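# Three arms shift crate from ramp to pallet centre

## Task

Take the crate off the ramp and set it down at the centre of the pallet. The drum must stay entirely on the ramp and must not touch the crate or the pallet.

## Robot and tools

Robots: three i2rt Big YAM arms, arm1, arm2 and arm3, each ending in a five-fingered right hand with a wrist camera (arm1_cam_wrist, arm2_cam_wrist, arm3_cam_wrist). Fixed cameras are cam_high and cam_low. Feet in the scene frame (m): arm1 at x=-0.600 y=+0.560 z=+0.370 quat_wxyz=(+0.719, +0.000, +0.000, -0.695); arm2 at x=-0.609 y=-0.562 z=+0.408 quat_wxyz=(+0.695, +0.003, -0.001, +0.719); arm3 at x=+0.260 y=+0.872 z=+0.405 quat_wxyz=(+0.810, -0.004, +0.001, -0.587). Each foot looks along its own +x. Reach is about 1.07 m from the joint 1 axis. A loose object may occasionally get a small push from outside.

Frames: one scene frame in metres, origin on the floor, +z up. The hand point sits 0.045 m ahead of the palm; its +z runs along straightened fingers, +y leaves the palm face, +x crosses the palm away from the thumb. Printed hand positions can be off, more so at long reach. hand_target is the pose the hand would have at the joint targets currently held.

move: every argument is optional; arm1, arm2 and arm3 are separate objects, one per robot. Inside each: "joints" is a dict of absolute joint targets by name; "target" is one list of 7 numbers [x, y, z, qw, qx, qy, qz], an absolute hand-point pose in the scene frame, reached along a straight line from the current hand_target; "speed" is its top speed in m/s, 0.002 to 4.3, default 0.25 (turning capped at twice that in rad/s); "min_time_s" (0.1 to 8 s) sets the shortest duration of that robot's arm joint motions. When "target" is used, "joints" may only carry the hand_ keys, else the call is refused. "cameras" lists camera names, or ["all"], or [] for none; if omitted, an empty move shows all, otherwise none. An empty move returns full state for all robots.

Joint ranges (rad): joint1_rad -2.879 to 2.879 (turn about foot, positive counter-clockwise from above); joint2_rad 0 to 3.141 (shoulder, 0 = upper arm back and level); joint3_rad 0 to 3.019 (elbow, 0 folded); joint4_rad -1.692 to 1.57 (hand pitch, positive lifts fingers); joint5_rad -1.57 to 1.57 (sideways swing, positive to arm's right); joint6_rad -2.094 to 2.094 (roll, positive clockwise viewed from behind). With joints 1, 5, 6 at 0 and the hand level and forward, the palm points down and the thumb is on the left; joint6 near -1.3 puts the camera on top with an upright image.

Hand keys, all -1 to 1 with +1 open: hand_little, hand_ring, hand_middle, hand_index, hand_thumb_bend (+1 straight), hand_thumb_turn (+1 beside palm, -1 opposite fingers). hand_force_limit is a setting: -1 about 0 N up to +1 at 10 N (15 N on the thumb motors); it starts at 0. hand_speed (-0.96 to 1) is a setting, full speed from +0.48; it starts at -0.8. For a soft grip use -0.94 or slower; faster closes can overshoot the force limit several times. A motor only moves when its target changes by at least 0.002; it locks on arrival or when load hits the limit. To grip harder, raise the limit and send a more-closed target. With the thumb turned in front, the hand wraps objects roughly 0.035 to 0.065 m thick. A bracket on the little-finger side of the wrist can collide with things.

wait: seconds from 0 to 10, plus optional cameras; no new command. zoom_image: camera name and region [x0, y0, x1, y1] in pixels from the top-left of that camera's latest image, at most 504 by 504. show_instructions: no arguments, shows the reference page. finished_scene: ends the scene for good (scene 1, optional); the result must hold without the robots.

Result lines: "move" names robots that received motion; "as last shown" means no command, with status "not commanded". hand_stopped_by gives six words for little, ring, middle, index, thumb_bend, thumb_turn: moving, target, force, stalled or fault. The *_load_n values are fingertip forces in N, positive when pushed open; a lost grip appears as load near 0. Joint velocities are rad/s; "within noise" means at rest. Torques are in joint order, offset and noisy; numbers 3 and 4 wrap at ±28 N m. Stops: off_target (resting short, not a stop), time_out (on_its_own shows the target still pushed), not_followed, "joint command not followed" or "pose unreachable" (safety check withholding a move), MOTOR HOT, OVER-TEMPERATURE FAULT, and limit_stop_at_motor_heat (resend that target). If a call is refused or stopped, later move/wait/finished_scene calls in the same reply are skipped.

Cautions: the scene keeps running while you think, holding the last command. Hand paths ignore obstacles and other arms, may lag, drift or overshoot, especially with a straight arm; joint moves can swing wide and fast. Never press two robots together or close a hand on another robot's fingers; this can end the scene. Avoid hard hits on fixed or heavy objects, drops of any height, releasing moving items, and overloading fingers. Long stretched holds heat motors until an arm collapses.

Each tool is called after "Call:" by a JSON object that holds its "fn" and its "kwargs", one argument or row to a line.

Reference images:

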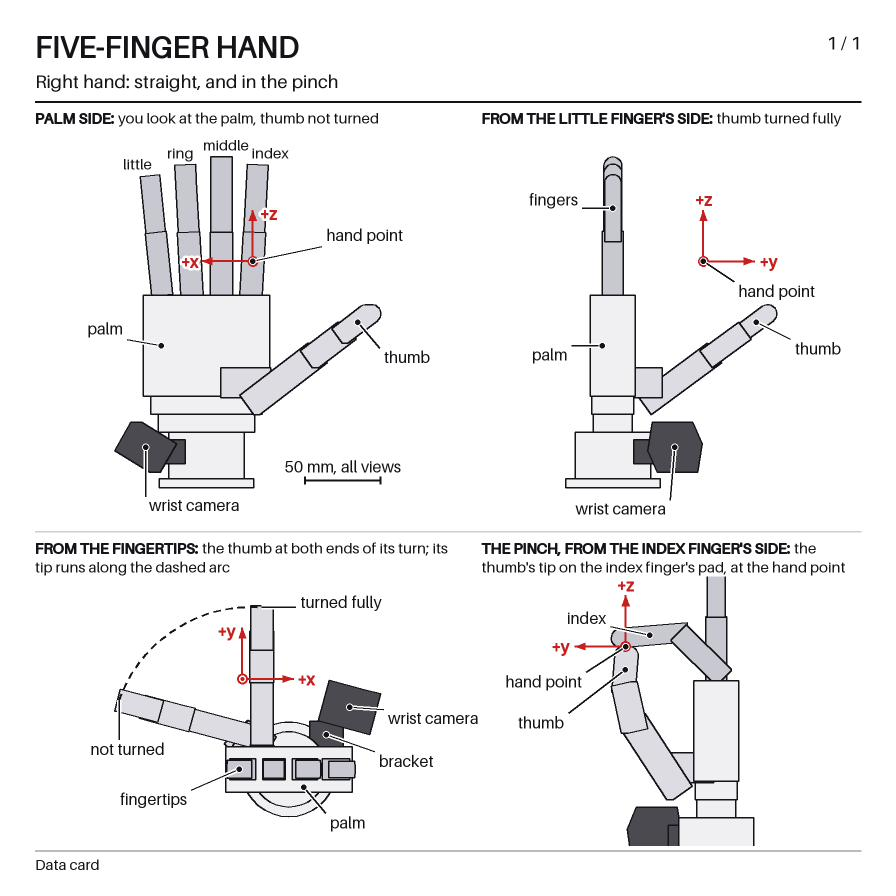

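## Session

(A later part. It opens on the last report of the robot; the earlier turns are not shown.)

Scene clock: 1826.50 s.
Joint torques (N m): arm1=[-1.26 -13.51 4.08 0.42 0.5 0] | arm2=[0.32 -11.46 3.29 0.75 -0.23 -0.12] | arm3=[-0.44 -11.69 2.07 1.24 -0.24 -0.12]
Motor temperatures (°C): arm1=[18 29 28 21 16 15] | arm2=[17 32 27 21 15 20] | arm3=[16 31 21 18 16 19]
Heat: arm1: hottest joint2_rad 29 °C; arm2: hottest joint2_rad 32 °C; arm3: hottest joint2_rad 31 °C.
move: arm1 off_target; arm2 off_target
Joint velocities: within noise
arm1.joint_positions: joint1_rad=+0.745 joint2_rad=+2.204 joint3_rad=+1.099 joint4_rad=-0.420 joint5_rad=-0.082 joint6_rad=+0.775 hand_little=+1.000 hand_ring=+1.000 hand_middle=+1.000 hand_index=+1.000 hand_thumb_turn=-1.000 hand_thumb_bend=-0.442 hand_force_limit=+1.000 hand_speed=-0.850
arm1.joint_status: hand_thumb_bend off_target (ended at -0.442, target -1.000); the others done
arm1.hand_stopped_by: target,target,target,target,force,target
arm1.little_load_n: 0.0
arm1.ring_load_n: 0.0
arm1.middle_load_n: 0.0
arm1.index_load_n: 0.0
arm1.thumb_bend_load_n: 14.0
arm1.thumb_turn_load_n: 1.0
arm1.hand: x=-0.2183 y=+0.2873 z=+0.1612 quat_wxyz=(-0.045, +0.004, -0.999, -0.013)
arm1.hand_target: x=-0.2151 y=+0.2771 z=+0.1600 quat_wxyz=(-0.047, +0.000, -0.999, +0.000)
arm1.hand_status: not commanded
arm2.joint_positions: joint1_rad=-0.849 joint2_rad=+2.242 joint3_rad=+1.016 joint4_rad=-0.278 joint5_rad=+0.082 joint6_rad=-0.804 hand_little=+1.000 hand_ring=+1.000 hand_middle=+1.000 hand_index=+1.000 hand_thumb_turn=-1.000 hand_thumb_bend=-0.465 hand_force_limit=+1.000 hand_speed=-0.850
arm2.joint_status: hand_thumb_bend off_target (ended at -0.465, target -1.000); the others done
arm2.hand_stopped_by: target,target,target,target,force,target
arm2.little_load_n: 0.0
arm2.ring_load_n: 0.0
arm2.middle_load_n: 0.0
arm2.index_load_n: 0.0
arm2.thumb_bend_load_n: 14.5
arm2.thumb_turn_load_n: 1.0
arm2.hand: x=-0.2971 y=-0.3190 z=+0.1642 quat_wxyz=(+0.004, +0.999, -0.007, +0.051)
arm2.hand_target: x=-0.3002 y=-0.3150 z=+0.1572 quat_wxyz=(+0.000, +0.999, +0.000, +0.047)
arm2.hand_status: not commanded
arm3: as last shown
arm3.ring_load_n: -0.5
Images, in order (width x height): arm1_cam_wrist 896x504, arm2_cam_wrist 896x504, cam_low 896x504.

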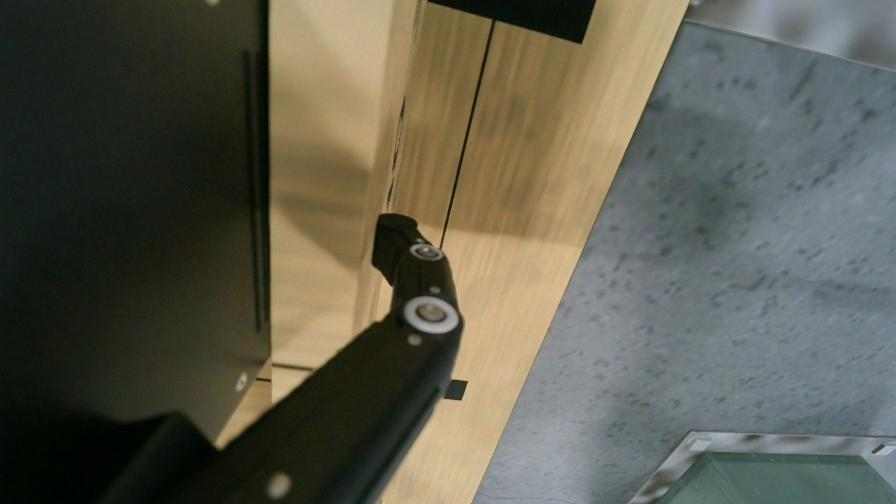

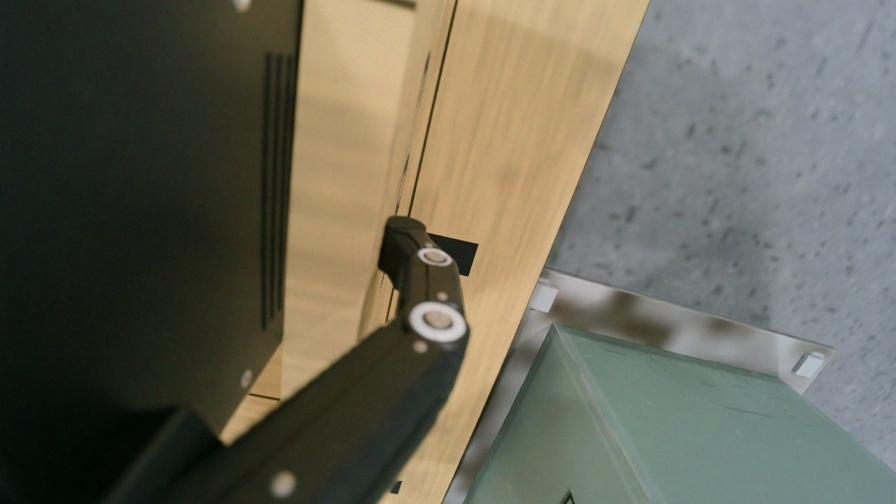

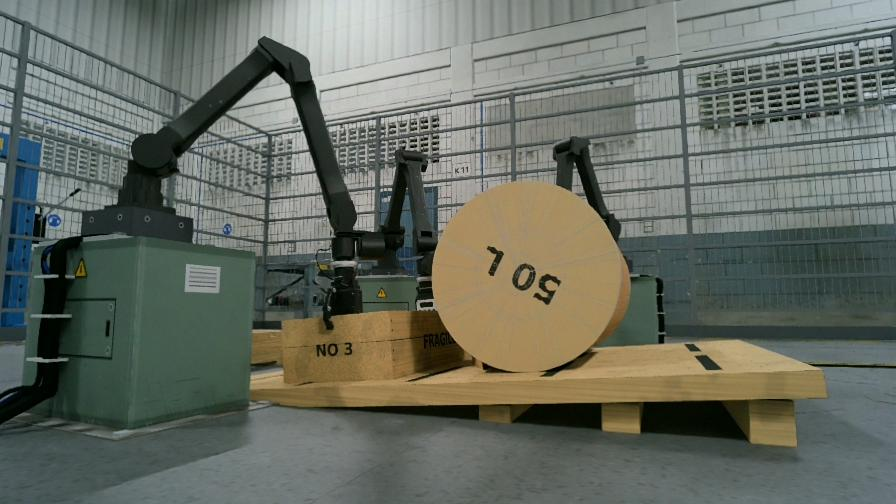

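Call:
{"fn": "move", "kwargs": {
  "arm1": {"target": [-0.215, 0.292, 0.170, 0.0471, 0, 0.9989, 0], "speed": 0.03},
  "arm2": {"target": [-0.300, -0.326, 0.167, 0, 0.9989, 0, 0.0471], "speed": 0.03}
}}

Call:
{"fn": "move", "kwargs": {
  "arm1": {"target": [-0.215, 0.292, 0.200, 0.0471, 0, 0.9989, 0], "speed": 0.03},
  "arm2": {"target": [-0.300, -0.326, 0.197, 0, 0.9989, 0, 0.0471], "speed": 0.03},
  "cameras": ["all"]
}}

Call:
{"fn": "zoom_image", "kwargs": {
  "camera": "cam_low",
  "region": [270, 260, 520, 400]
}}

Scene clock: 1836.93 s.
Joint torques (N m): arm1=[-0.09 -15.91 2.13 0.02 0.21 0.01] | arm2=[-0.85 -13.51 1.43 0.47 -0.08 -0.32] | arm3=[-0.5 -11.58 2.07 1.22 -0.24 -0.12]
Motor temperatures (°C): arm1=[18 29 28 21 16 15] | arm2=[17 32 27 21 15 20] | arm3=[16 31 21 18 16 19]
Heat: arm1: hottest joint2_rad 29 °C; arm2: hottest joint2_rad 32 °C; arm3: hottest joint2_rad 31 °C.
move: arm1 done; arm2 done
Joint velocities: within noise
arm1.joint_positions: joint1_rad=+0.752 joint2_rad=+2.197 joint3_rad=+1.084 joint4_rad=-0.407 joint5_rad=-0.071 joint6_rad=+0.792 hand_little=+1.000 hand_ring=+1.000 hand_middle=+1.000 hand_index=+1.000 hand_thumb_turn=-1.000 hand_thumb_bend=-0.442 hand_force_limit=+1.000 hand_speed=-0.850
arm1.joint_status: not commanded
arm1.hand_stopped_by: target,target,target,target,force,target
arm1.little_load_n: 0.0
arm1.ring_load_n: 0.0
arm1.middle_load_n: 0.0
arm1.index_load_n: 0.0
arm1.thumb_bend_load_n: 15.0
arm1.thumb_turn_load_n: 1.5
arm1.hand: x=-0.2191 y=+0.2899 z=+0.1609 quat_wxyz=(-0.043, -0.002, -0.999, -0.008)
arm1.hand_target: x=-0.2151 y=+0.2920 z=+0.1698 quat_wxyz=(-0.047, +0.000, -0.999, +0.000)
arm1.hand_status: done (0.010 m and 1.1 deg from the pose sent, 0.010 m and 1.5 deg at the start)
arm2.joint_positions: joint1_rad=-0.852 joint2_rad=+2.240 joint3_rad=+1.009 joint4_rad=-0.270 joint5_rad=+0.077 joint6_rad=-0.804 hand_little=+1.000 hand_ring=+1.000 hand_middle=+1.000 hand_index=+1.000 hand_thumb_turn=-1.000 hand_thumb_bend=-0.465 hand_force_limit=+1.000 hand_speed=-0.850
arm2.joint_status: not commanded
arm2.hand_stopped_by: target,target,target,target,force,target
arm2.little_load_n: 0.0
arm2.ring_load_n: 0.0
arm2.middle_load_n: 0.0
arm2.index_load_n: 0.0
arm2.thumb_bend_load_n: 15.0
arm2.thumb_turn_load_n: 1.0
arm2.hand: x=-0.2978 y=-0.3202 z=+0.1638 quat_wxyz=(+0.002, +0.999, -0.008, +0.051)
arm2.hand_target: x=-0.2998 y=-0.3259 z=+0.1670 quat_wxyz=(+0.000, +0.999, +0.000, +0.047)
arm2.hand_status: done (0.007 m and 1.1 deg from the pose sent, 0.008 m and 1.0 deg at the start)
arm3: as last shown
arm3.ring_load_n: 0.0
pictures: none

Scene clock: 1838.50 s.
Joint torques (N m): arm1=[-0.32 -20.13 2.43 -1.58 -0.81 0.09] | arm2=[-1.2 -18.26 0.98 -1.31 0.62 -0.36] | arm3=[-0.44 -11.58 2.07 1.24 -0.24 -0.12]
Motor temperatures (°C): arm1=[18 29 28 21 16 15] | arm2=[17 33 27 21 15 20] | arm3=[16 31 21 18 16 19]
Heat: arm1: hottest joint2_rad 29 °C; arm2: hottest joint2_rad 33 °C; arm3: hottest joint2_rad 31 °C.
move: arm1 off_target; arm2 off_target
Joint velocities: within noise
arm1.joint_positions: joint1_rad=+0.752 joint2_rad=+2.185 joint3_rad=+1.068 joint4_rad=-0.416 joint5_rad=-0.044 joint6_rad=+0.788 hand_little=+1.000 hand_ring=+1.000 hand_middle=+1.000 hand_index=+1.000 hand_thumb_turn=-1.000 hand_thumb_bend=-0.441 hand_force_limit=+1.000 hand_speed=-0.850
arm1.joint_status: not commanded
arm1.hand_stopped_by: target,target,target,target,force,target
arm1.little_load_n: 0.0
arm1.ring_load_n: 0.0
arm1.middle_load_n: 0.0
arm1.index_load_n: 0.0
arm1.thumb_bend_load_n: 16.5
arm1.thumb_turn_load_n: 2.0
arm1.hand: x=-0.2285 y=+0.2924 z=+0.1617 quat_wxyz=(-0.029, +0.000, -1.000, -0.003)
arm1.hand_target: x=-0.2153 y=+0.2923 z=+0.1972 quat_wxyz=(-0.047, +0.000, -0.999, +0.000)
arm1.hand_status: off_target (0.041 m and 2.1 deg from the pose sent, 0.039 m and 1.1 deg at the start)
arm2.joint_positions: joint1_rad=-0.847 joint2_rad=+2.234 joint3_rad=+0.994 joint4_rad=-0.271 joint5_rad=+0.057 joint6_rad=-0.799 hand_little=+1.000 hand_ring=+1.000 hand_middle=+1.000 hand_index=+1.000 hand_thumb_turn=-1.000 hand_thumb_bend=-0.464 hand_force_limit=+1.000 hand_speed=-0.850
arm2.joint_status: not commanded
arm2.hand_stopped_by: target,target,target,target,force,target
arm2.little_load_n: 0.0
arm2.ring_load_n: 0.0
arm2.middle_load_n: 0.0
arm2.index_load_n: 0.0
arm2.thumb_bend_load_n: 15.5
arm2.thumb_turn_load_n: 1.0
arm2.hand: x=-0.3075 y=-0.3208 z=+0.1641 quat_wxyz=(-0.003, +0.999, -0.008, +0.040)
arm2.hand_target: x=-0.3005 y=-0.3262 z=+0.1939 quat_wxyz=(+0.000, +0.999, +0.000, +0.047)
arm2.hand_status: off_target (0.034 m and 1.3 deg from the pose sent, 0.034 m and 1.0 deg at the start)
arm3.joint_positions: joint1_rad=-0.885 joint2_rad=+2.012 joint3_rad=+0.570 joint4_rad=+1.035 joint5_rad=-0.545 joint6_rad=-1.778 hand_little=-1.000 hand_ring=-1.000 hand_middle=+1.000 hand_index=+1.000 hand_thumb_turn=-1.000 hand_thumb_bend=-0.979 hand_force_limit=+0.200 hand_speed=+0.200
arm3.joint_status: not commanded
arm3.hand_stopped_by: target,target,target,target,force,target
arm3.little_load_n: 0.0
arm3.ring_load_n: 0.0
arm3.middle_load_n: 0.0
arm3.index_load_n: 0.0
arm3.thumb_bend_load_n: 13.0
arm3.thumb_turn_load_n: 1.0
arm3.hand: x=+0.0065 y=+0.3943 z=+0.3500 quat_wxyz=(+0.405, +0.580, -0.575, +0.412)
arm3.hand_target: x=+0.0002 y=+0.3999 z=+0.3500 quat_wxyz=(+0.406, +0.579, -0.579, +0.406)
arm3.hand_status: not commanded
pictures: arm1_cam_wrist, arm2_cam_wrist, arm3_cam_wrist, cam_high, cam_low
Images, in order (width x height): arm1_cam_wrist 896x504, arm2_cam_wrist 896x504, arm3_cam_wrist 896x504, cam_high 896x504, cam_low 896x504.

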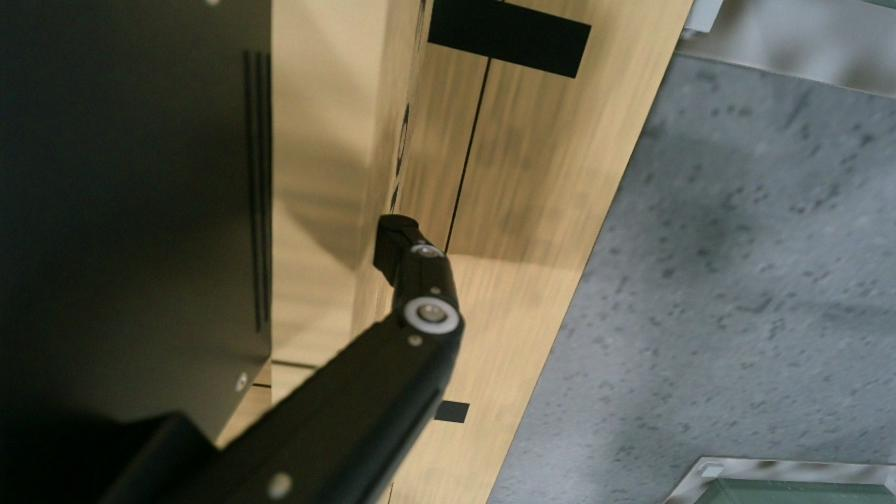

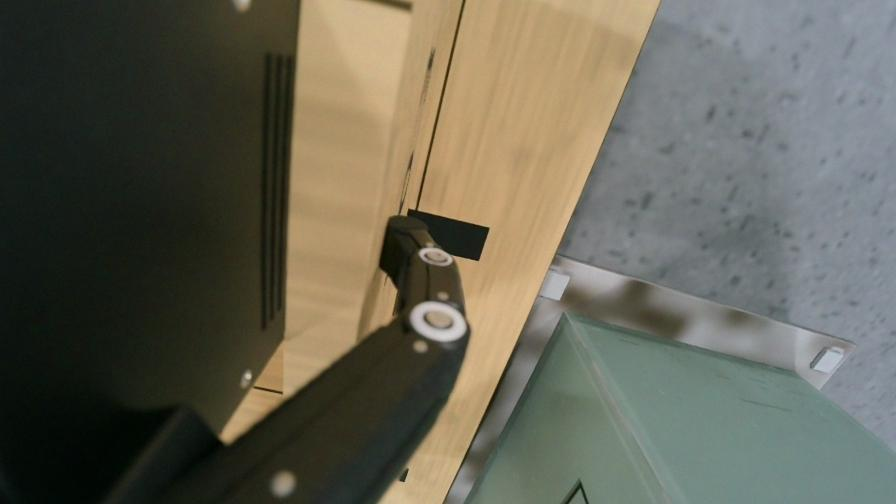

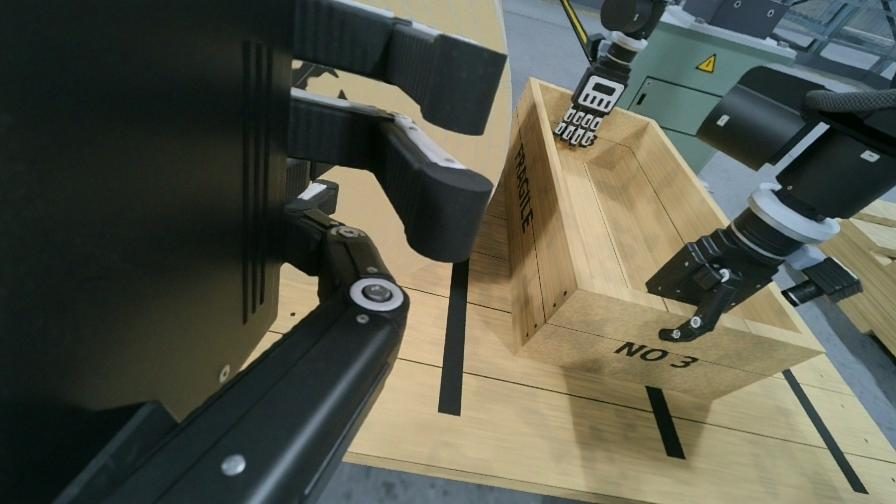

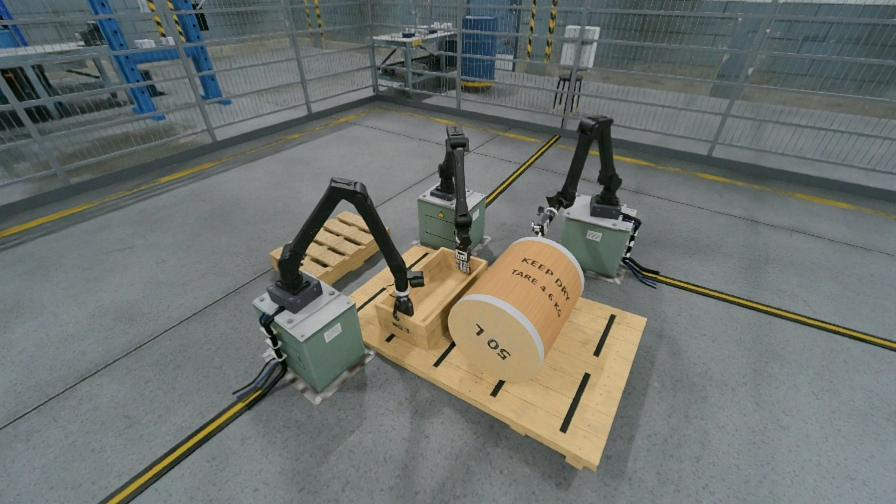

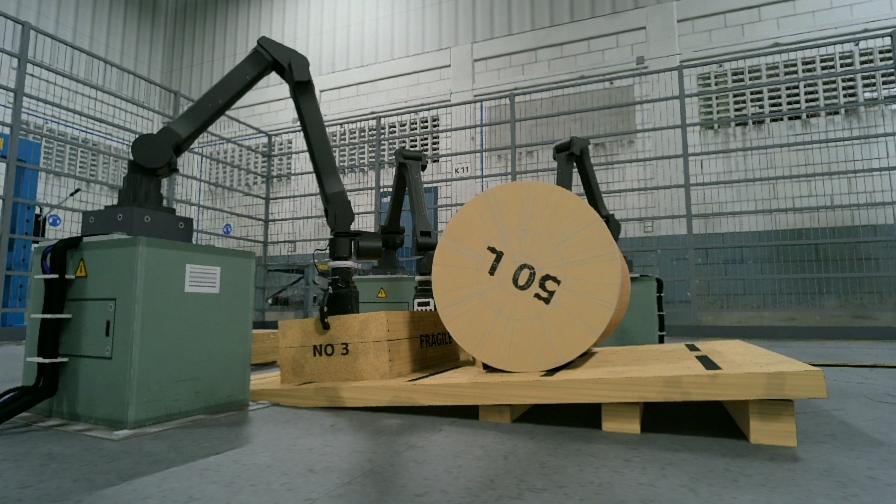

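Scaled by 2.016 from the camera's image (finer frame: 1280x720).

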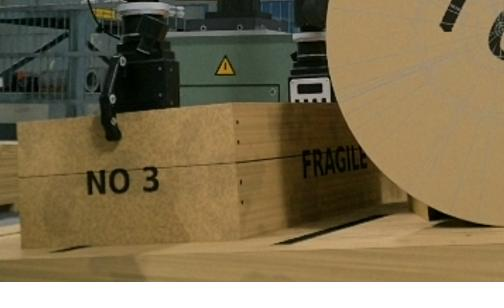

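Call:
{"fn": "move", "kwargs": {
  "arm1": {"target": [-0.222, 0.308, 0.205, 0.0471, 0, 0.9989, 0], "speed": 0.04},
  "arm2": {"target": [-0.307, -0.342, 0.202, 0, 0.9989, 0, 0.0471], "speed": 0.04}
}}

Call:
{"fn": "move", "kwargs": {
  "arm1": {"target": [-0.222, 0.308, 0.230, 0.0471, 0, 0.9989, 0], "speed": 0.04},
  "arm2": {"target": [-0.307, -0.342, 0.227, 0, 0.9989, 0, 0.0471], "speed": 0.04},
  "cameras": ["arm1_cam_wrist", "arm2_cam_wrist", "cam_low"]
}}

Call:
{"fn": "zoom_image", "kwargs": {
  "camera": "cam_low",
  "region": [270, 260, 520, 400]
}}

Scene clock: 1858.73 s.
Joint torques (N m): arm1=[0.73 -18.73 1.37 -1.01 -1.12 0.24] | arm2=[-2.55 -17.14 -0.08 -0.69 1.07 -0.58] | arm3=[-0.5 -11.58 2.09 1.24 -0.23 -0.12]
Motor temperatures (°C): arm1=[18 30 27 21 17 15] | arm2=[17 38 26 21 16 20] | arm3=[16 31 21 18 16 19]
Heat: arm1: hottest joint2_rad 30 °C; arm2: hottest joint2_rad 38 °C; arm3: hottest joint2_rad 31 °C.
move: arm1 off_target; arm2 off_target
Joint velocities: within noise
arm1.joint_positions: joint1_rad=+0.750 joint2_rad=+2.141 joint3_rad=+1.031 joint4_rad=-0.416 joint5_rad=-0.035 joint6_rad=+0.781 hand_little=+1.000 hand_ring=+1.000 hand_middle=+1.000 hand_index=+1.000 hand_thumb_turn=-1.000 hand_thumb_bend=-0.441 hand_force_limit=+1.000 hand_speed=-0.850
arm1.joint_status: not commanded
arm1.hand_stopped_by: target,target,target,target,force,target
arm1.little_load_n: 0.0
arm1.ring_load_n: 0.0
arm1.middle_load_n: 0.0
arm1.index_load_n: 0.0
arm1.thumb_bend_load_n: 18.0
arm1.thumb_turn_load_n: 2.0
arm1.hand: x=-0.2364 y=+0.2957 z=+0.1739 quat_wxyz=(-0.028, +0.002, -1.000, +0.003)
arm1.hand_target: x=-0.2226 y=+0.3077 z=+0.2025 quat_wxyz=(-0.047, +0.000, -0.999, -0.001)
arm1.hand_status: off_target (0.036 m and 2.2 deg from the pose sent, 0.047 m and 2.1 deg at the start)
arm2.joint_positions: joint1_rad=-0.842 joint2_rad=+2.193 joint3_rad=+0.960 joint4_rad=-0.269 joint5_rad=+0.043 joint6_rad=-0.795 hand_little=+1.000 hand_ring=+1.000 hand_middle=+1.000 hand_index=+1.000 hand_thumb_turn=-1.000 hand_thumb_bend=-0.464 hand_force_limit=+1.000 hand_speed=-0.850
arm2.joint_status: not commanded
arm2.hand_stopped_by: target,target,target,target,force,target
arm2.little_load_n: 0.0
arm2.ring_load_n: 0.0
arm2.middle_load_n: 0.0
arm2.index_load_n: 0.0
arm2.thumb_bend_load_n: 17.0
arm2.thumb_turn_load_n: 1.5
arm2.hand: x=-0.3150 y=-0.3213 z=+0.1757 quat_wxyz=(-0.011, +0.999, -0.007, +0.038)
arm2.hand_target: x=-0.3080 y=-0.3413 z=+0.1991 quat_wxyz=(+0.001, +0.999, +0.000, +0.047)
arm2.hand_status: off_target (0.034 m and 1.8 deg from the pose sent, 0.043 m and 1.3 deg at the start)
arm3: as last shown
arm3.thumb_bend_load_n: 13.5
pictures: none

Scene clock: 1860.03 s.
Joint torques (N m): arm1=[0.91 -18.96 2.33 -1.76 -1.1 0.22] | arm2=[-2.43 -17.2 0.75 -1.57 1.03 -0.58] | arm3=[-0.5 -11.58 2.07 1.22 -0.24 -0.12]
Motor temperatures (°C): arm1=[18 31 27 21 17 15] | arm2=[17 38 26 21 16 20] | arm3=[16 31 21 18 16 19]
Heat: arm1: hottest joint2_rad 31 °C; arm2: hottest joint2_rad 38 °C; arm3: hottest joint2_rad 31 °C.
move: arm1 off_target; arm2 off_target
Joint velocities: within noise
arm1.joint_positions: joint1_rad=+0.750 joint2_rad=+2.087 joint3_rad=+1.019 joint4_rad=-0.445 joint5_rad=-0.035 joint6_rad=+0.783 hand_little=+1.000 hand_ring=+1.000 hand_middle=+1.000 hand_index=+1.000 hand_thumb_turn=-1.000 hand_thumb_bend=-0.441 hand_force_limit=+1.000 hand_speed=-0.850
arm1.joint_status: not commanded
arm1.hand_stopped_by: target,target,target,target,force,target
arm1.little_load_n: 0.0
arm1.ring_load_n: 0.0
arm1.middle_load_n: 0.0
arm1.index_load_n: -0.5
arm1.thumb_bend_load_n: 18.5
arm1.thumb_turn_load_n: 2.0
arm1.hand: x=-0.2350 y=+0.2945 z=+0.1947 quat_wxyz=(-0.033, +0.001, -0.999, +0.007)
arm1.hand_target: x=-0.2225 y=+0.3076 z=+0.2269 quat_wxyz=(-0.047, +0.000, -0.999, +0.000)
arm1.hand_status: off_target (0.040 m and 1.9 deg from the pose sent, 0.059 m and 2.2 deg at the start)
arm2.joint_positions: joint1_rad=-0.842 joint2_rad=+2.131 joint3_rad=+0.943 joint4_rad=-0.297 joint5_rad=+0.043 joint6_rad=-0.795 hand_little=+1.000 hand_ring=+1.000 hand_middle=+1.000 hand_index=+1.000 hand_thumb_turn=-1.000 hand_thumb_bend=-0.464 hand_force_limit=+1.000 hand_speed=-0.850
arm2.joint_status: not commanded
arm2.hand_stopped_by: target,target,target,target,force,target
arm2.little_load_n: 0.0
arm2.ring_load_n: 0.0
arm2.middle_load_n: 0.0
arm2.index_load_n: 0.0
arm2.thumb_bend_load_n: 18.0
arm2.thumb_turn_load_n: 1.5
arm2.hand: x=-0.3123 y=-0.3190 z=+0.1976 quat_wxyz=(-0.017, +0.999, -0.008, +0.044)
arm2.hand_target: x=-0.3078 y=-0.3410 z=+0.2234 quat_wxyz=(+0.000, +0.999, +0.000, +0.047)
arm2.hand_status: off_target (0.038 m and 2.1 deg from the pose sent, 0.056 m and 1.8 deg at the start)
arm3: as last shown
arm3.thumb_bend_load_n: 13.0
Images, in order (width x height): arm1_cam_wrist 896x504, arm2_cam_wrist 896x504, cam_low 896x504.

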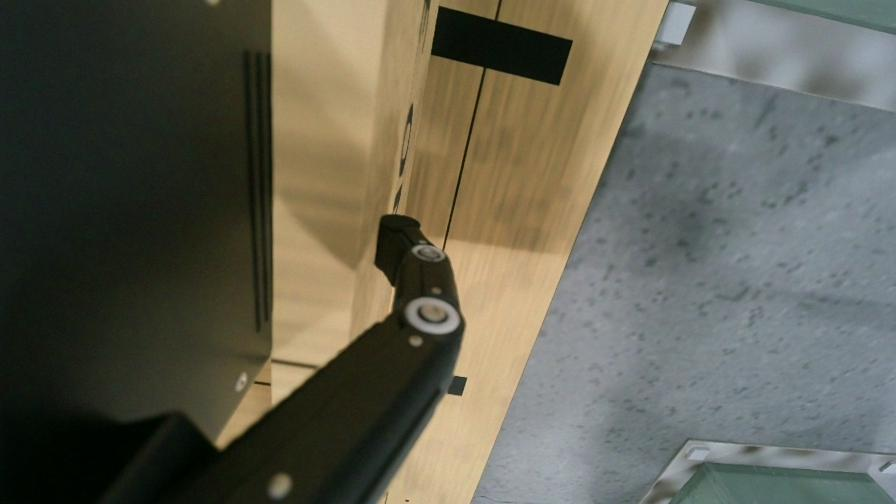

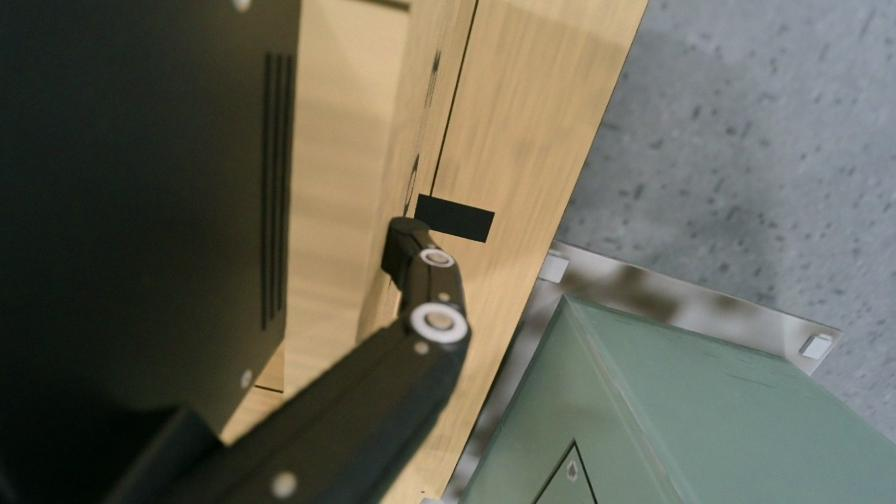

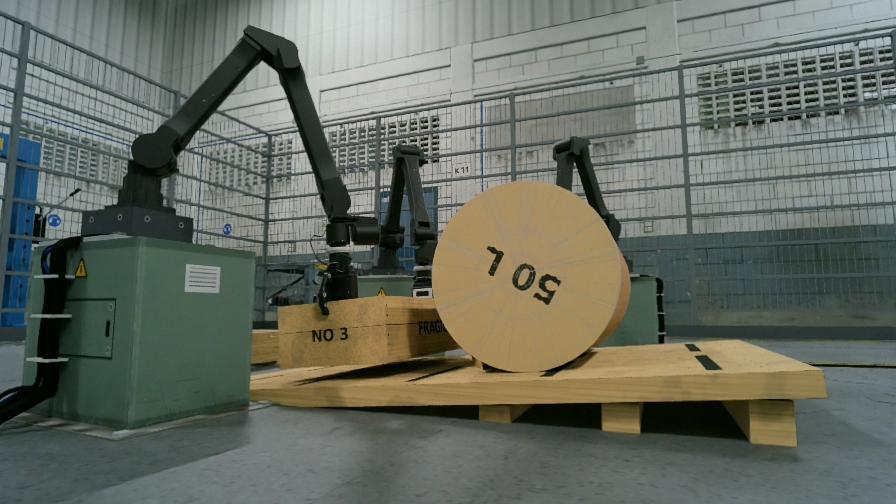

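Scaled by 2.016 from the camera's image (finer frame: 1280x720).

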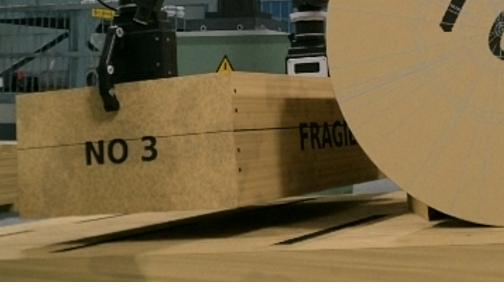

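Call:
{"fn": "move", "kwargs": {
  "arm1": {"target": [-0.30, 0.308, 0.325, 0.0236, 0, 0.9997, 0], "speed": 0.08},
  "arm2": {"target": [-0.385, -0.342, 0.322, 0, 0.9997, 0, 0.0236], "speed": 0.08},
  "cameras": ["arm1_cam_wrist", "arm2_cam_wrist", "cam_low", "cam_high"]
}}

Scene clock: 1900.83 s.
Joint torques (N m): arm1=[-0.03 -16.32 3.86 -2.26 -0.85 0.11] | arm2=[-1.55 -14.27 2.54 -2.04 0.82 -0.45] | arm3=[-0.44 -11.58 2.07 1.24 -0.24 -0.12]
Motor temperatures (°C): arm1=[18 32 27 21 19 15] | arm2=[17 41 25 21 18 20] | arm3=[16 31 21 18 16 19]
Heat: arm1: hottest joint2_rad 32 °C; arm2: hottest joint2_rad 41 °C; arm3: hottest joint2_rad 31 °C.
move: arm1 off_target; arm2 off_target
Joint velocities: within noise
arm1.joint_positions: joint1_rad=+0.643 joint2_rad=+1.783 joint3_rad=+0.909 joint4_rad=-0.664 joint5_rad=-0.012 joint6_rad=+0.677 hand_little=+1.000 hand_ring=+1.000 hand_middle=+1.000 hand_index=+1.000 hand_thumb_turn=-1.000 hand_thumb_bend=-0.441 hand_force_limit=+1.000 hand_speed=-0.850
arm1.joint_status: not commanded
arm1.hand_stopped_by: target,target,target,target,force,target
arm1.little_load_n: 0.0
arm1.ring_load_n: 0.0
arm1.middle_load_n: 0.0
arm1.index_load_n: 0.0
arm1.thumb_bend_load_n: 18.5
arm1.thumb_turn_load_n: 2.0
arm1.hand: x=-0.3033 y=+0.2932 z=+0.2952 quat_wxyz=(-0.015, +0.001, -1.000, +0.008)
arm1.hand_target: x=-0.3001 y=+0.3074 z=+0.3220 quat_wxyz=(-0.024, +0.000, -1.000, +0.000)
arm1.hand_status: off_target (0.033 m and 1.4 deg from the pose sent, 0.146 m and 1.3 deg at the start)
arm2.joint_positions: joint1_rad=-0.729 joint2_rad=+1.809 joint3_rad=+0.807 joint4_rad=-0.510 joint5_rad=+0.021 joint6_rad=-0.680 hand_little=+1.000 hand_ring=+1.000 hand_middle=+1.000 hand_index=+1.000 hand_thumb_turn=-1.000 hand_thumb_bend=-0.464 hand_force_limit=+1.000 hand_speed=-0.850
arm2.joint_status: not commanded
arm2.hand_stopped_by: target,target,target,target,force,target
arm2.little_load_n: 0.0
arm2.ring_load_n: 0.0
arm2.middle_load_n: 0.0
arm2.index_load_n: 0.0
arm2.thumb_bend_load_n: 18.0
arm2.thumb_turn_load_n: 1.5
arm2.hand: x=-0.3820 y=-0.3182 z=+0.2980 quat_wxyz=(-0.019, +0.999, -0.008, +0.025)
arm2.hand_target: x=-0.3853 y=-0.3407 z=+0.3183 quat_wxyz=(+0.000, +1.000, +0.000, +0.023)
arm2.hand_status: off_target (0.034 m and 2.3 deg from the pose sent, 0.146 m and 3.2 deg at the start)
arm3: as last shown
pictures: arm1_cam_wrist, arm2_cam_wrist, cam_high, cam_low
Images, in order (width x height): arm1_cam_wrist 896x504, arm2_cam_wrist 896x504, cam_high 896x504, cam_low 896x504.

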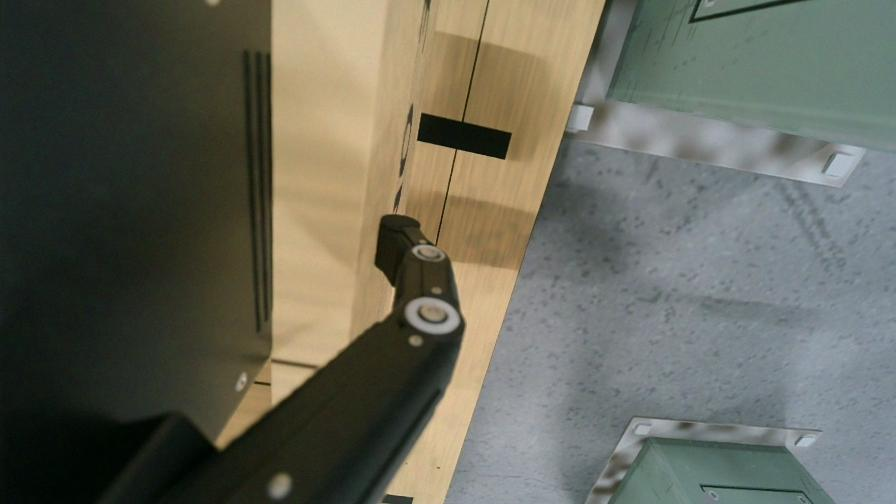

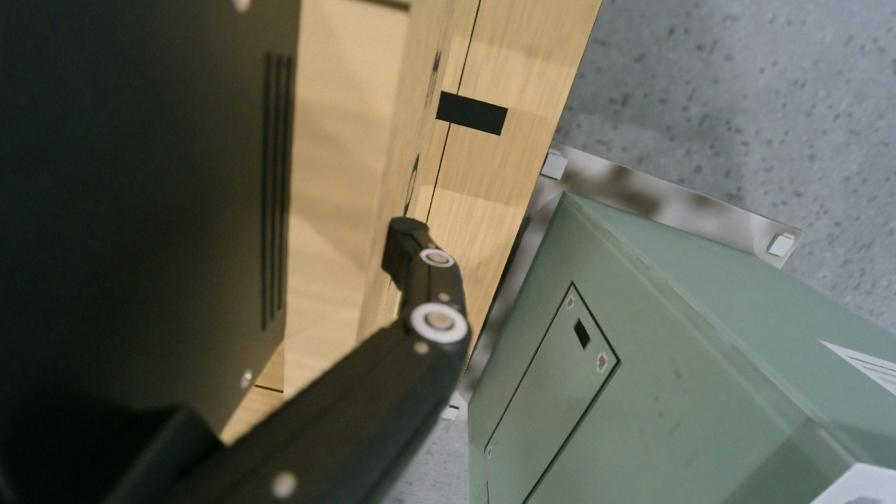

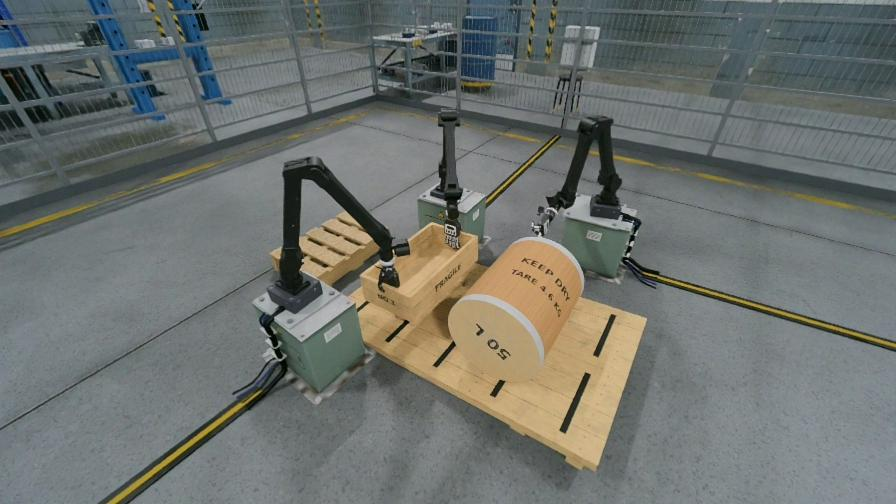

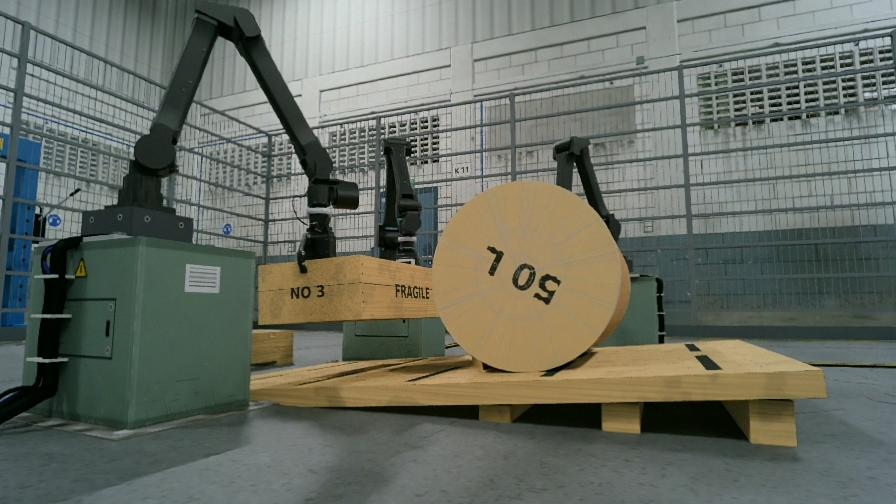

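Call:
{"fn": "move", "kwargs": {
  "arm1": {"target": [-0.50, 0.308, 0.335, 0, 0, 1, 0], "speed": 0.1},
  "arm2": {"target": [-0.585, -0.342, 0.332, 0, 1, 0, 0], "speed": 0.1},
  "cameras": ["arm1_cam_wrist", "arm2_cam_wrist", "cam_low", "cam_high"]
}}

Scene clock: 1911.07 s.
Joint torques (N m): arm1=[-1.03 -12.63 3.36 -2.61 -0.37 -0.1] | arm2=[0.15 -9.82 1.74 -1.77 -0.01 -0.24] | arm3=[-0.5 -11.63 2.09 1.24 -0.24 -0.12]
Motor temperatures (°C): arm1=[18 32 27 21 19 15] | arm2=[17 40 25 21 18 20] | arm3=[16 31 21 18 16 19]
Heat: arm1: hottest joint2_rad 32 °C; arm2: hottest joint2_rad 40 °C; arm3: hottest joint2_rad 31 °C.
move: arm1 off_target; arm2 off_target
Joint velocities: within noise
arm1.joint_positions: joint1_rad=+0.187 joint2_rad=+1.558 joint3_rad=+0.686 joint4_rad=-0.668 joint5_rad=+0.011 joint6_rad=+0.228 hand_little=+1.000 hand_ring=+1.000 hand_middle=+1.000 hand_index=+1.000 hand_thumb_turn=-1.000 hand_thumb_bend=-0.440 hand_force_limit=+1.000 hand_speed=-0.850
arm1.joint_status: not commanded
arm1.hand_stopped_by: target,target,target,target,force,target
arm1.little_load_n: 0.0
arm1.ring_load_n: 0.0
arm1.middle_load_n: 0.0
arm1.index_load_n: 0.0
arm1.thumb_bend_load_n: 20.5
arm1.thumb_turn_load_n: 2.5
arm1.hand: x=-0.4968 y=+0.2892 z=+0.3176 quat_wxyz=(+0.002, -0.003, -1.000, +0.016)
arm1.hand_target: x=-0.4995 y=+0.3070 z=+0.3323 quat_wxyz=(+0.000, +0.000, -1.000, +0.000)
arm1.hand_status: off_target (0.026 m and 1.8 deg from the pose sent, 0.201 m and 2.0 deg at the start)
arm2.joint_positions: joint1_rad=-0.230 joint2_rad=+1.605 joint3_rad=+0.583 joint4_rad=-0.508 joint5_rad=+0.007 joint6_rad=-0.174 hand_little=+1.000 hand_ring=+1.000 hand_middle=+1.000 hand_index=+1.000 hand_thumb_turn=-1.000 hand_thumb_bend=-0.464 hand_force_limit=+1.000 hand_speed=-0.850
arm2.joint_status: not commanded
arm2.hand_stopped_by: target,target,target,target,force,target
arm2.little_load_n: 0.0
arm2.ring_load_n: 0.0
arm2.middle_load_n: 0.0
arm2.index_load_n: 0.0
arm2.thumb_bend_load_n: 18.0
arm2.thumb_turn_load_n: 1.0
arm2.hand: x=-0.5785 y=-0.3143 z=+0.3194 quat_wxyz=(-0.022, +1.000, -0.011, +0.006)
arm2.hand_target: x=-0.5847 y=-0.3407 z=+0.3287 quat_wxyz=(+0.000, +1.000, +0.000, +0.000)
arm2.hand_status: off_target (0.031 m and 3.0 deg from the pose sent, 0.207 m and 3.7 deg at the start)
arm3: as last shown
pictures: arm1_cam_wrist, arm2_cam_wrist, cam_high, cam_low
Images, in order (width x height): arm1_cam_wrist 896x504, arm2_cam_wrist 896x504, cam_high 896x504, cam_low 896x504.

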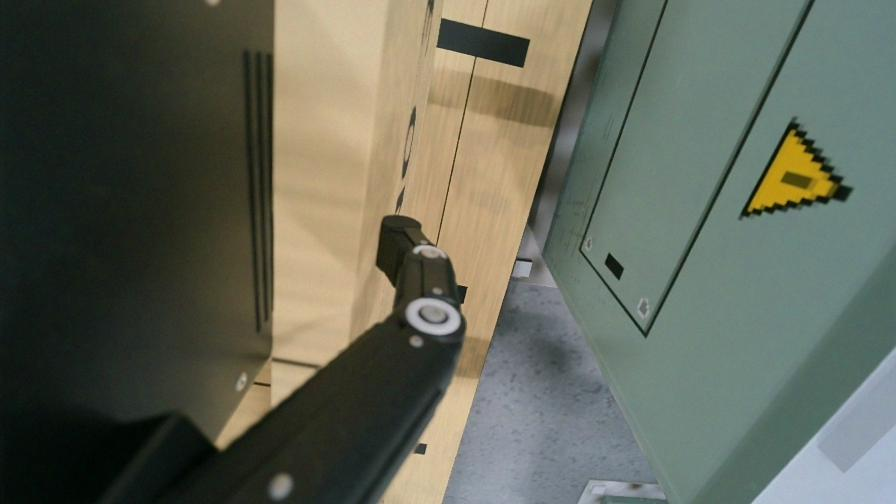

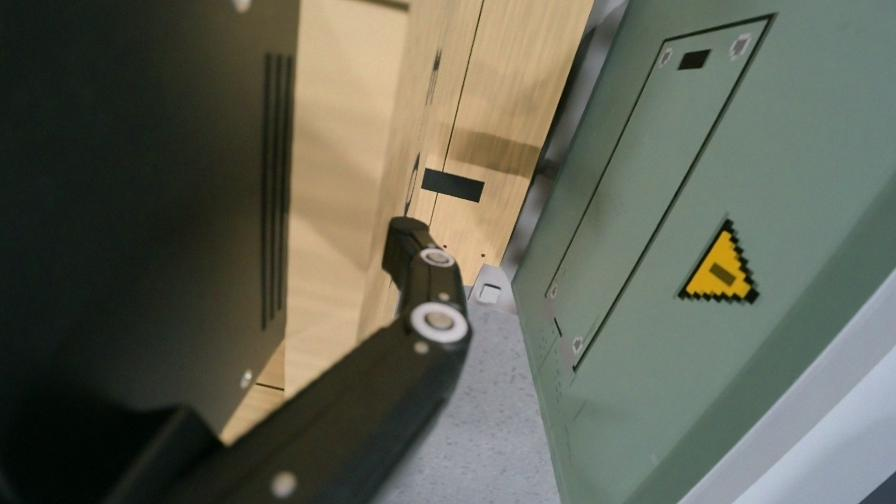

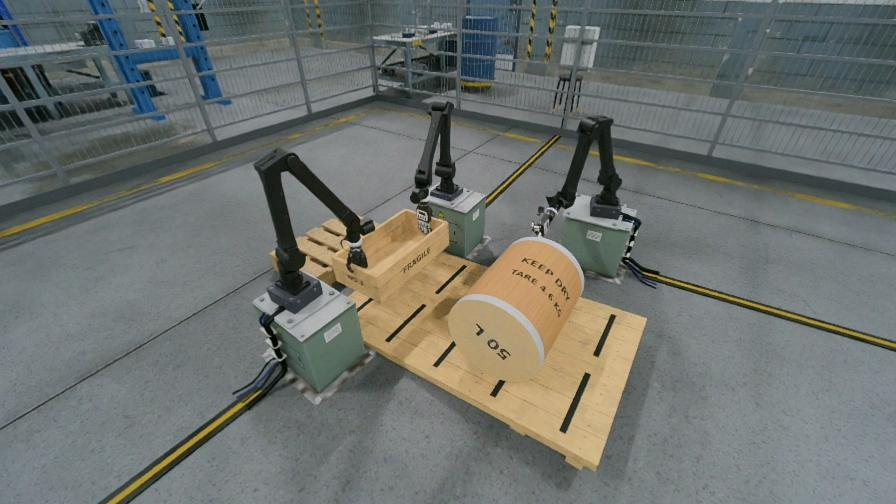

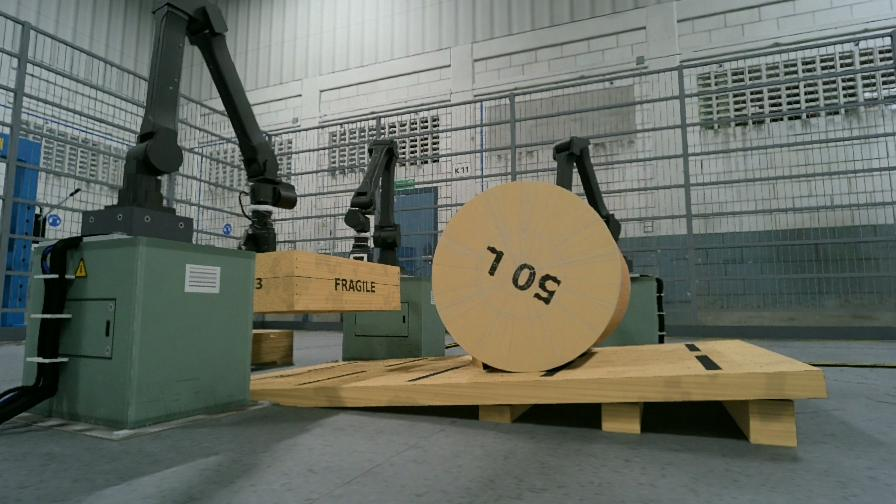

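Call:
{"fn": "move", "kwargs": {
  "arm1": {"target": [-0.75, 0.308, 0.335, 0, 0, 1, 0], "speed": 0.1},
  "arm2": {"target": [-0.835, -0.342, 0.332, 0, 1, 0, 0], "speed": 0.1},
  "cameras": ["arm1_cam_wrist", "arm2_cam_wrist", "cam_low", "cam_high"]
}}

Scene clock: 1918.40 s.
Joint torques (N m): arm1=[-2.84 -11.4 5.23 -3 0.55 -0.44] | arm2=[2.61 -9.17 4.44 -1.99 -1.11 0.07] | arm3=[-0.44 -11.58 2.07 1.24 -0.24 -0.12]
Motor temperatures (°C): arm1=[18 32 27 21 19 15] | arm2=[17 38 25 21 18 20] | arm3=[16 31 21 18 16 19]
Heat: arm1: hottest joint2_rad 32 °C; arm2: hottest joint2_rad 38 °C; arm3: hottest joint2_rad 31 °C.
move: arm1 off_target; arm2 off_target
Joint velocities: within noise
arm1.joint_positions: joint1_rad=-0.529 joint2_rad=+1.622 joint3_rad=+0.775 joint4_rad=-0.677 joint5_rad=-0.015 joint6_rad=-0.476 hand_little=+1.000 hand_ring=+1.000 hand_middle=+1.000 hand_index=+1.000 hand_thumb_turn=-1.000 hand_thumb_bend=-0.440 hand_force_limit=+1.000 hand_speed=-0.850
arm1.joint_status: not commanded
arm1.hand_stopped_by: target,target,target,target,force,target
arm1.little_load_n: 0.0
arm1.ring_load_n: 0.0
arm1.middle_load_n: 0.0
arm1.index_load_n: 0.0
arm1.thumb_bend_load_n: 22.5
arm1.thumb_turn_load_n: 3.0
arm1.hand: x=-0.7438 y=+0.2884 z=+0.3182 quat_wxyz=(+0.005, -0.009, -1.000, +0.024)
arm1.hand_target: x=-0.7493 y=+0.3069 z=+0.3333 quat_wxyz=(+0.000, +0.000, -1.000, +0.001)
arm1.hand_status: off_target (0.027 m and 3.0 deg from the pose sent, 0.254 m and 1.8 deg at the start)
arm2.joint_positions: joint1_rad=+0.532 joint2_rad=+1.681 joint3_rad=+0.709 joint4_rad=-0.550 joint5_rad=+0.036 joint6_rad=+0.595 hand_little=+1.000 hand_ring=+1.000 hand_middle=+1.000 hand_index=+1.000 hand_thumb_turn=-1.000 hand_thumb_bend=-0.463 hand_force_limit=+1.000 hand_speed=-0.850
arm2.joint_status: not commanded
arm2.hand_stopped_by: target,target,target,target,force,target
arm2.little_load_n: 0.0
arm2.ring_load_n: 0.0
arm2.middle_load_n: 0.0
arm2.index_load_n: 0.0
arm2.thumb_bend_load_n: 21.0
arm2.thumb_turn_load_n: 1.5
arm2.hand: x=-0.8279 y=-0.3142 z=+0.3222 quat_wxyz=(-0.032, +0.999, -0.015, +0.000)
arm2.hand_target: x=-0.8338 y=-0.3407 z=+0.3307 quat_wxyz=(-0.001, +1.000, +0.000, +0.000)
arm2.hand_status: off_target (0.030 m and 4.1 deg from the pose sent, 0.258 m and 2.9 deg at the start)
arm3: as last shown
pictures: arm1_cam_wrist, arm2_cam_wrist, cam_high, cam_low
Images, in order (width x height): arm1_cam_wrist 896x504, arm2_cam_wrist 896x504, cam_high 896x504, cam_low 896x504.

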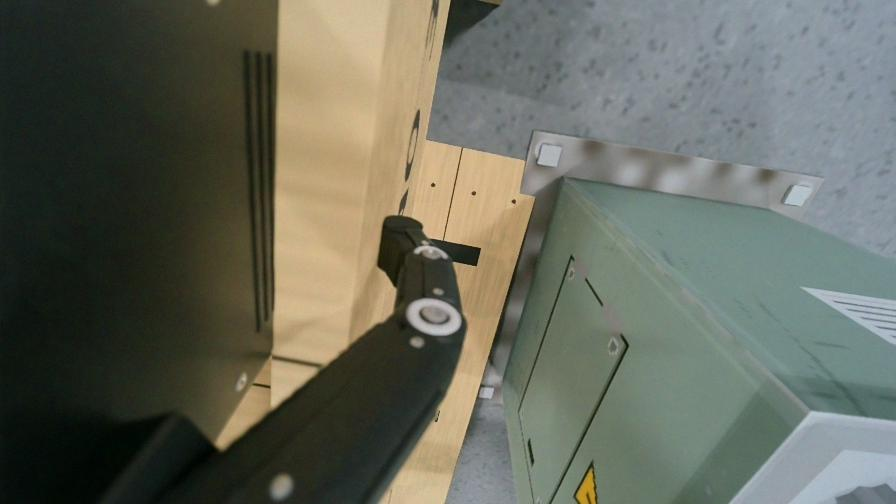

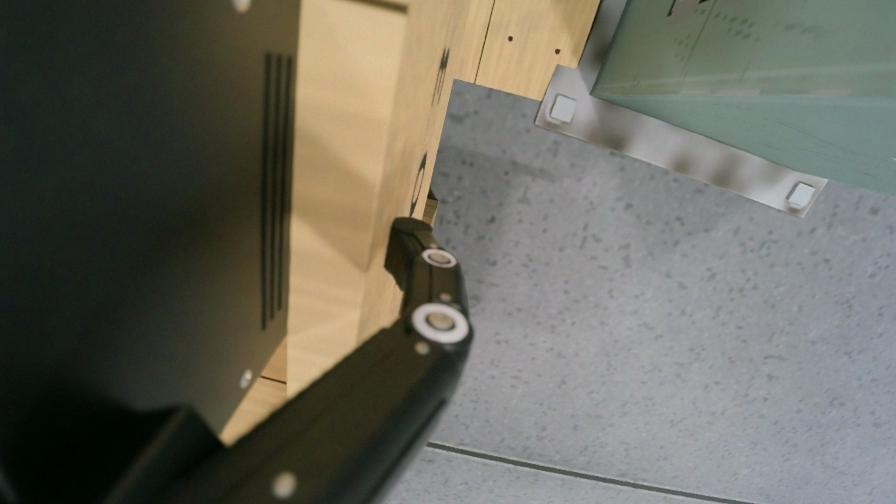

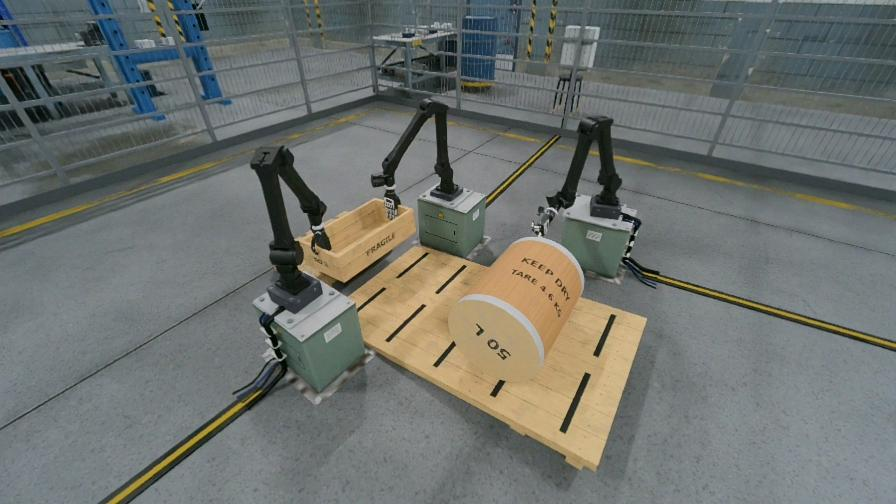

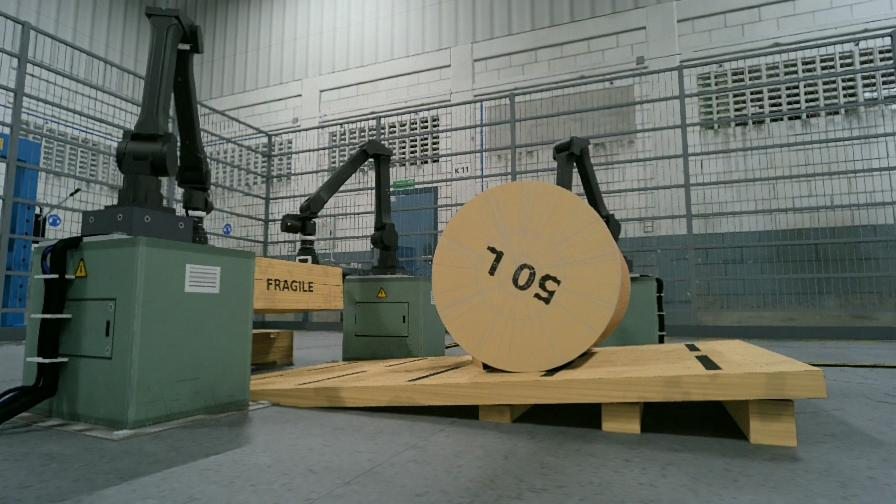

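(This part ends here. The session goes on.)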